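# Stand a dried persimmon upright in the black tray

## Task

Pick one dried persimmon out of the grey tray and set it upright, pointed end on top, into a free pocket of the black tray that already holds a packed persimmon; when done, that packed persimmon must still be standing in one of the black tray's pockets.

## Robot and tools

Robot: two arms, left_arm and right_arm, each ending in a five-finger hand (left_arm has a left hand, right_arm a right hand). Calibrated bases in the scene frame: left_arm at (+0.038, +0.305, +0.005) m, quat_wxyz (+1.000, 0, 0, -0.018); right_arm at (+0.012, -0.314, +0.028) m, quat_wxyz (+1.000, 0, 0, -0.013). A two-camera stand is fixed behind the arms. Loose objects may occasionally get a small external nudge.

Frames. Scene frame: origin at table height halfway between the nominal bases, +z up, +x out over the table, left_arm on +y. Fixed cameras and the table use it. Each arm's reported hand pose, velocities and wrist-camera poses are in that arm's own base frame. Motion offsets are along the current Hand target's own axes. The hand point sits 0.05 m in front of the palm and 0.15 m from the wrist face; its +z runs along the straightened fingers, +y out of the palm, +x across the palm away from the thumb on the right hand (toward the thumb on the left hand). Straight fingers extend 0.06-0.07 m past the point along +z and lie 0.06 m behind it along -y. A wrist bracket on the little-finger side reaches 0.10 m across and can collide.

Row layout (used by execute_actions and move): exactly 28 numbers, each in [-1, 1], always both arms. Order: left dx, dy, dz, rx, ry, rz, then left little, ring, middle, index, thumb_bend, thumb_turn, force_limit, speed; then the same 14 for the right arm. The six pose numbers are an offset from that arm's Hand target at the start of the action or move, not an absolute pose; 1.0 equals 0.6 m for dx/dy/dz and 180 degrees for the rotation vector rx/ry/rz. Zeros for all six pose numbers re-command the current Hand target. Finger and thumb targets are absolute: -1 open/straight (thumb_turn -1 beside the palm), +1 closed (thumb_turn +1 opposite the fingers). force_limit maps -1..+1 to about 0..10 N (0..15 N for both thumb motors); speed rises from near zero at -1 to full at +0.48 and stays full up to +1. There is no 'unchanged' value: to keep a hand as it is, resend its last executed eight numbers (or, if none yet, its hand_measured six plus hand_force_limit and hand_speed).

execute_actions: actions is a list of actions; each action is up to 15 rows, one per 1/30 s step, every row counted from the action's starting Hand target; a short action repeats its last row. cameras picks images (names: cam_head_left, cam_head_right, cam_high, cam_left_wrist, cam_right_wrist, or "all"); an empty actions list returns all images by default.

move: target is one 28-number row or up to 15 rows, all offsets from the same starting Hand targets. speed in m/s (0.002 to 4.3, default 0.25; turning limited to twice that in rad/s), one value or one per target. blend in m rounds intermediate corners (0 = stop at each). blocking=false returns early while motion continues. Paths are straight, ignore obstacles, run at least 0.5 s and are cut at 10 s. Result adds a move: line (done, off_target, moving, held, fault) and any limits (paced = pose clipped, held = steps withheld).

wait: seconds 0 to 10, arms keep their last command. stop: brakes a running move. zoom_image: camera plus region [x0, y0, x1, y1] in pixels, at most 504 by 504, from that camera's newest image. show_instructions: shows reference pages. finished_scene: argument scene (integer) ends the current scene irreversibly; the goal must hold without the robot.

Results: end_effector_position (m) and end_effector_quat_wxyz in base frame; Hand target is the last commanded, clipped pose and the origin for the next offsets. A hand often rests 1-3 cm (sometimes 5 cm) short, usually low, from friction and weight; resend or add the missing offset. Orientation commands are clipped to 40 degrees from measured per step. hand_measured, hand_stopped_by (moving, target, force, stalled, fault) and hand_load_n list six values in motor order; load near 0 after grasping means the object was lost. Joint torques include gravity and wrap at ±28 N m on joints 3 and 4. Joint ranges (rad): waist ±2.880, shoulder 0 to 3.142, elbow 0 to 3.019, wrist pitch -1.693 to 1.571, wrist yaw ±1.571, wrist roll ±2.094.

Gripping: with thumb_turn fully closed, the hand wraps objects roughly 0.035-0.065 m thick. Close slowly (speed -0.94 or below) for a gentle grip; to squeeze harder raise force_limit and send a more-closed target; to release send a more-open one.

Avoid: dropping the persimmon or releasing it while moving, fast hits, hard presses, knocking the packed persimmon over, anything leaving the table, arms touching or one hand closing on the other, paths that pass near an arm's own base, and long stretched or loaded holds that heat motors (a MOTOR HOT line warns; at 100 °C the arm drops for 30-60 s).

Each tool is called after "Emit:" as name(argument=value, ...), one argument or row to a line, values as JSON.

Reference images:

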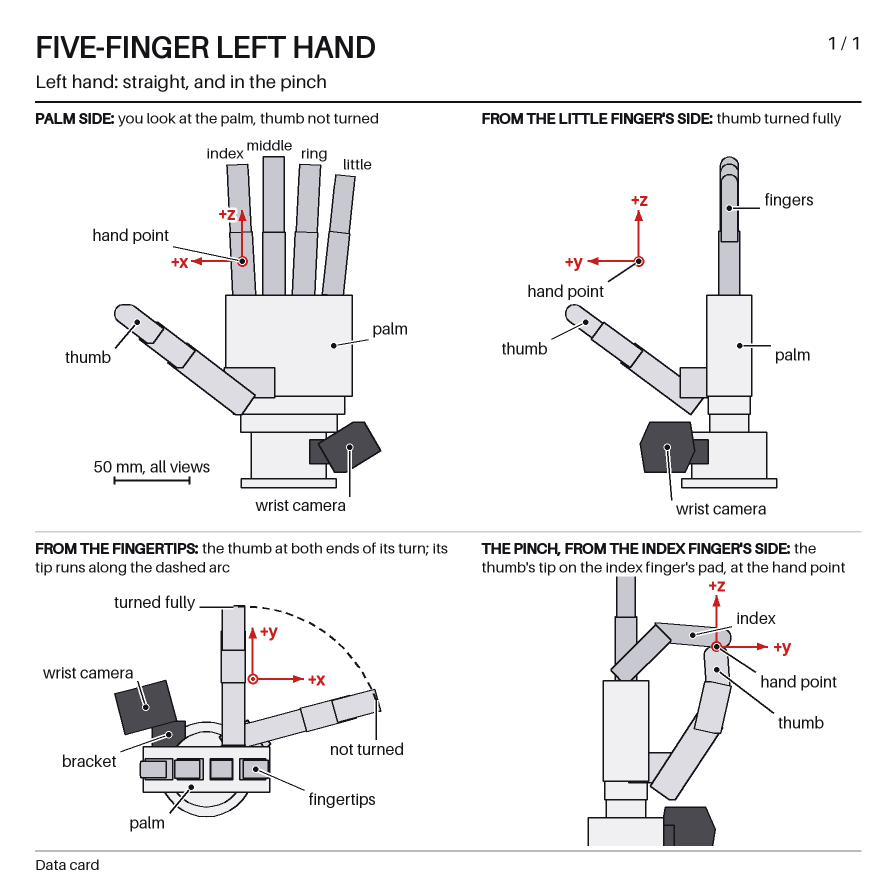

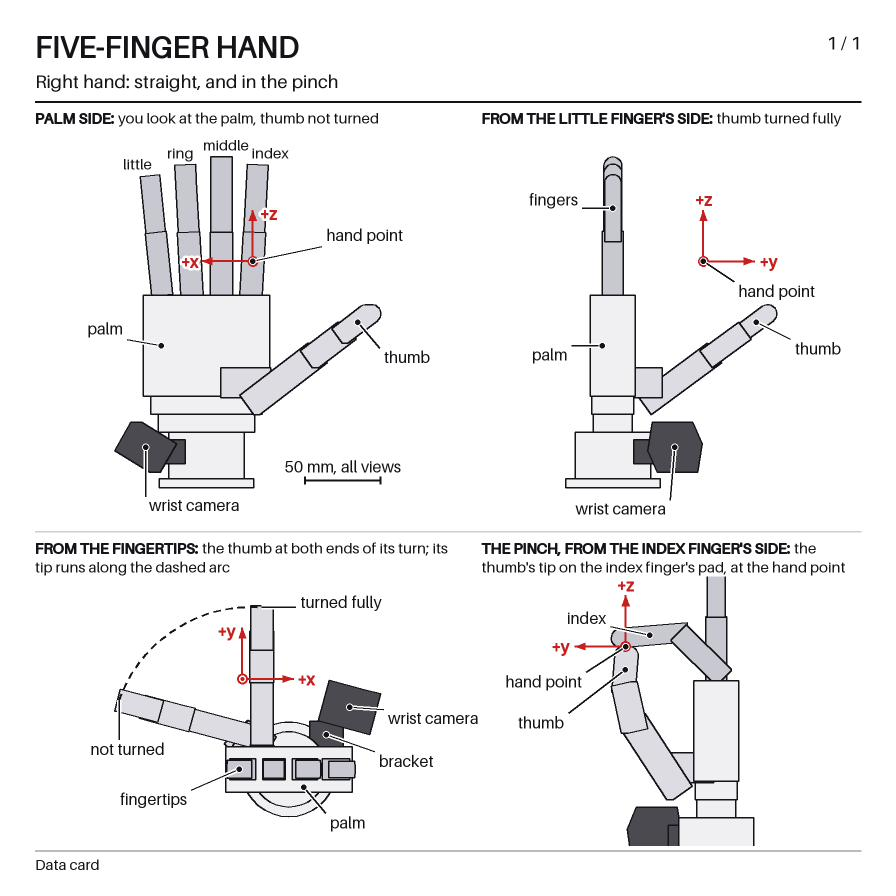

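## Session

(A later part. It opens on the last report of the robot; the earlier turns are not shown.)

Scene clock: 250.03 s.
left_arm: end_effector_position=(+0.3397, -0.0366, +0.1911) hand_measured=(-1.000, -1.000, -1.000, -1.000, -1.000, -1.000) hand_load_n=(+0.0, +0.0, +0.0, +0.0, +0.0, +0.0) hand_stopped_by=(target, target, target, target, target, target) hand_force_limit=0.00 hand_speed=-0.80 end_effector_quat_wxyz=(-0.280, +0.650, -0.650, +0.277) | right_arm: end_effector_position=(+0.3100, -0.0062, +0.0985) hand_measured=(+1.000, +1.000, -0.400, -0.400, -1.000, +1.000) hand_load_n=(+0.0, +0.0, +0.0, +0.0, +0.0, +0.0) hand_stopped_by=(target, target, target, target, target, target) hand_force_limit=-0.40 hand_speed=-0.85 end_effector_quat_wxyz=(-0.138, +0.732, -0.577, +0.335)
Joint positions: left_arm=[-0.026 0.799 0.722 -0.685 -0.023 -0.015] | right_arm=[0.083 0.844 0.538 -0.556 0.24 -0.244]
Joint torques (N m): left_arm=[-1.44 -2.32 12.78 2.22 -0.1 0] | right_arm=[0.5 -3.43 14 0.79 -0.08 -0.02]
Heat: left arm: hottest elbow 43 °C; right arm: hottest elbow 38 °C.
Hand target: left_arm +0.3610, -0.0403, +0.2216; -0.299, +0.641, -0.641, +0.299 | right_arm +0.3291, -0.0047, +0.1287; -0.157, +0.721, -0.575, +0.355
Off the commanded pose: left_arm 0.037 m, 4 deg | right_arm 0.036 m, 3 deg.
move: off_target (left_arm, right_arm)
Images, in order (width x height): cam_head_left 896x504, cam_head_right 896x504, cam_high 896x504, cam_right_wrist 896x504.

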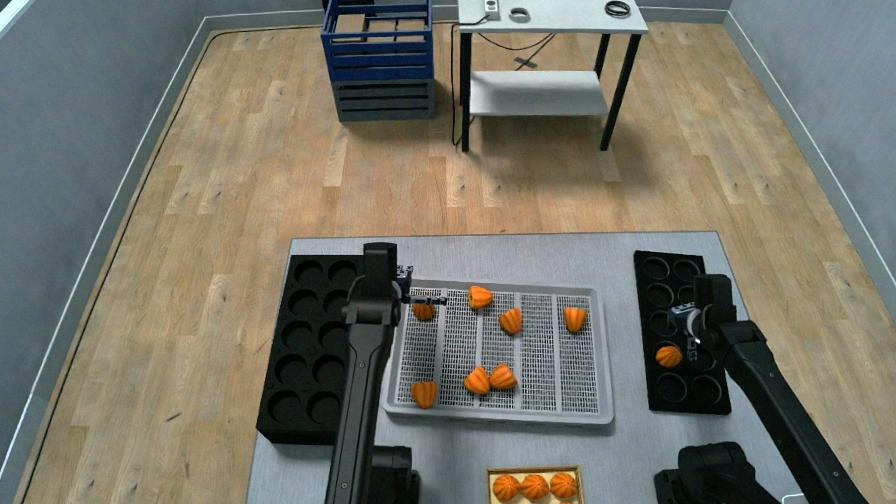

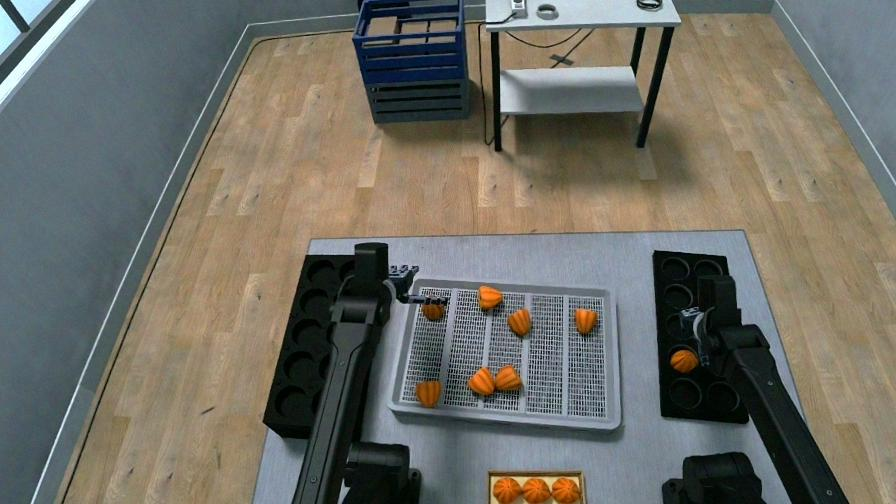

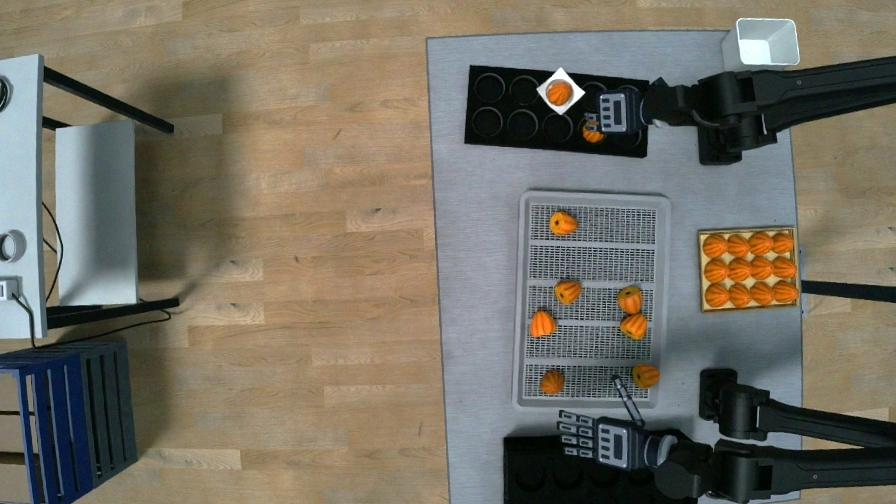

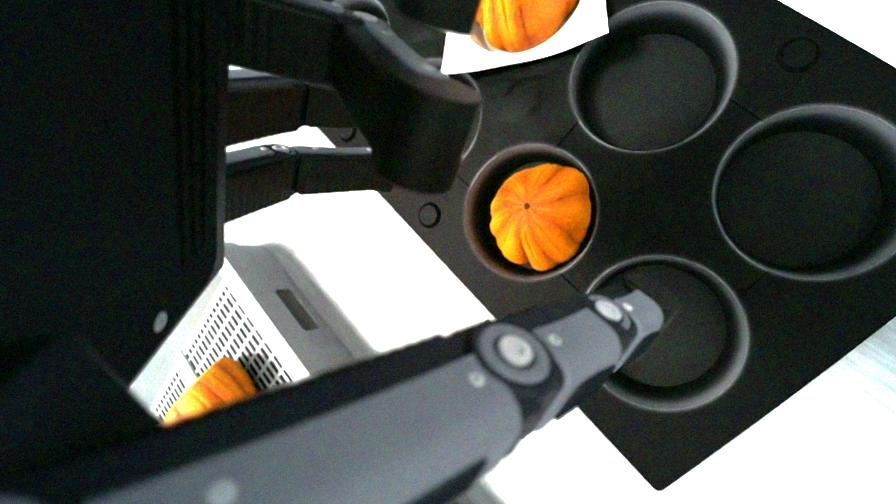

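Emit:
move(
  target=[0,0,0,0,0,0,-1,-1,-1,-1,-1,-1,0,-0.8,0.194,0.024,-0.121,0,0,0,1,1,-0.4,-0.4,-1,1,-0.4,-0.85],
  cameras=["cam_high","cam_head_right","cam_right_wrist","cam_head_left"],
)

Emit:
zoom_image(
  camera="cam_head_left",
  region=[630, 240, 750, 420],
)

Emit:
zoom_image(
  camera="cam_high",
  region=[540, 60, 680, 180],
)

Scene clock: 254.37 s.
left_arm: end_effector_position=(+0.3397, -0.0366, +0.1911) hand_measured=(-1.000, -1.000, -1.000, -1.000, -1.000, -1.000) hand_load_n=(+0.0, +0.0, +0.0, +0.0, +0.0, +0.0) hand_stopped_by=(target, target, target, target, target, target) hand_force_limit=0.00 hand_speed=-0.80 end_effector_quat_wxyz=(-0.280, +0.650, -0.650, +0.277) | right_arm: end_effector_position=(+0.2668, -0.0965, +0.1782) hand_measured=(+1.000, +1.000, -0.400, -0.400, -1.000, +1.000) hand_load_n=(+0.0, +0.0, +0.0, +0.0, +0.0, +0.0) hand_stopped_by=(target, target, target, target, target, target) hand_force_limit=-0.40 hand_speed=-0.85 end_effector_quat_wxyz=(-0.153, +0.726, -0.583, +0.331)
Joint positions: left_arm=[-0.026 0.799 0.722 -0.685 -0.023 -0.015] | right_arm=[-0.391 0.681 0.68 -0.829 -0.1 -0.57]
Joint torques (N m): left_arm=[-1.44 -2.2 12.78 2.22 -0.1 0.01] | right_arm=[-0.21 -0.62 14.87 0.81 -0.32 -0.16]
Heat: left arm: hottest elbow 43 °C; right arm: hottest elbow 38 °C.
Hand target: left_arm +0.3610, -0.0403, +0.2216; -0.299, +0.641, -0.641, +0.299 | right_arm +0.2788, -0.1051, +0.2086; -0.157, +0.721, -0.575, +0.354
Off the commanded pose: left_arm 0.037 m, 4 deg | right_arm 0.034 m, 3 deg.
move: off_target (left_arm, right_arm)
Images, in order (width x height): cam_head_left 896x504, cam_head_right 896x504, cam_high 896x504, cam_right_wrist 896x504.

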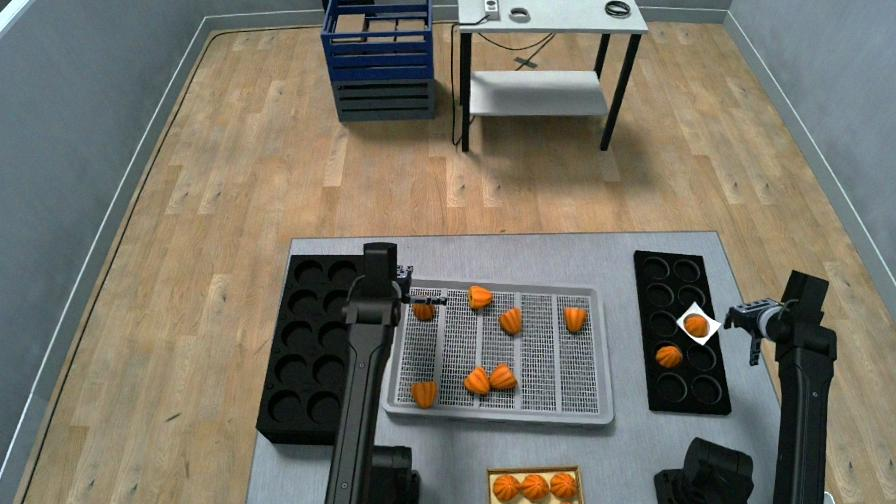

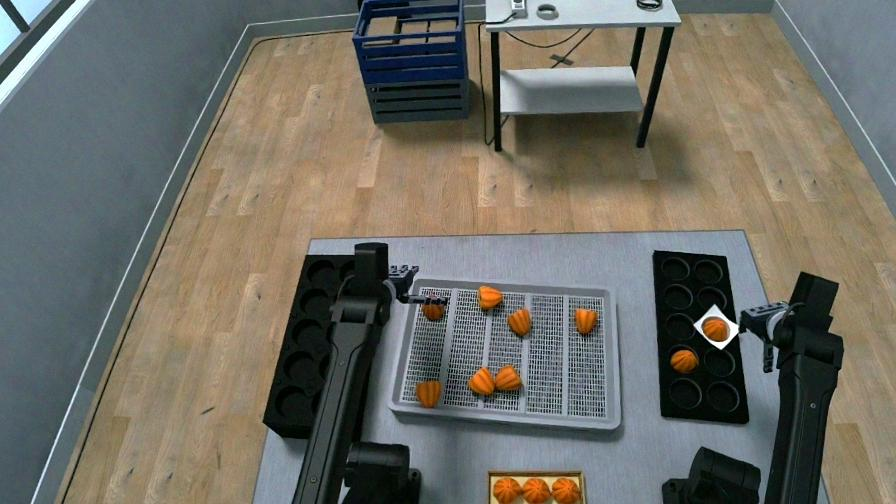

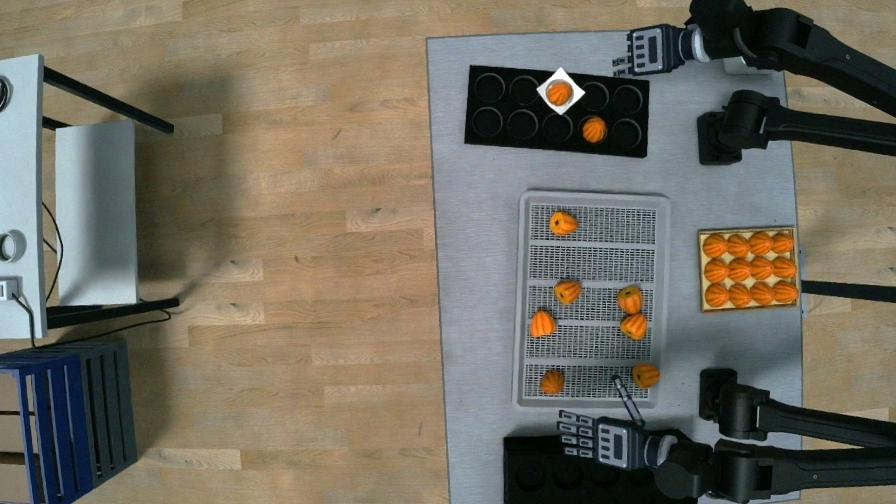

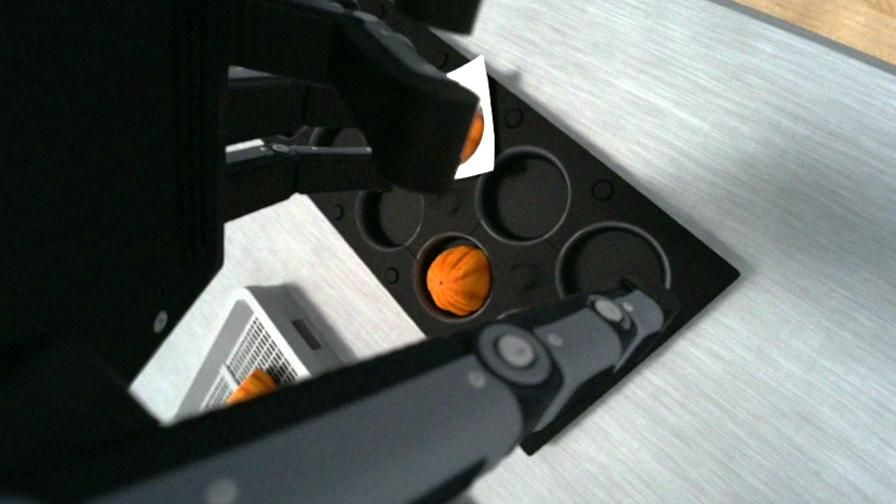

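Scaled by 2.800 from the camera's 896x504 image, which has a finer 1280x720 frame.

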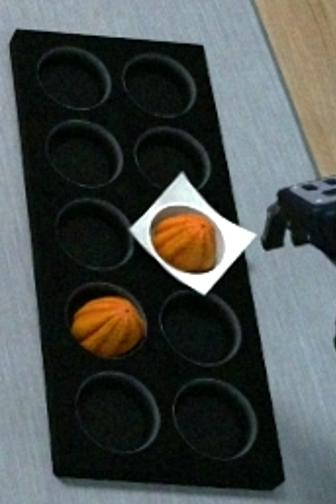

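Scaled by 3.600 from the camera's 896x504 image, which has a finer 1280x720 frame.

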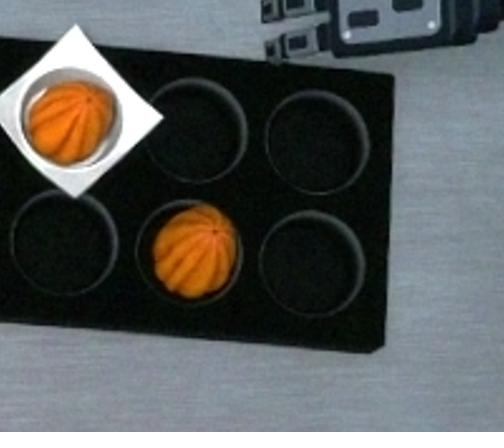

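Emit:
finished_scene(
  scene=1,
)

The scene is finished: the task was done.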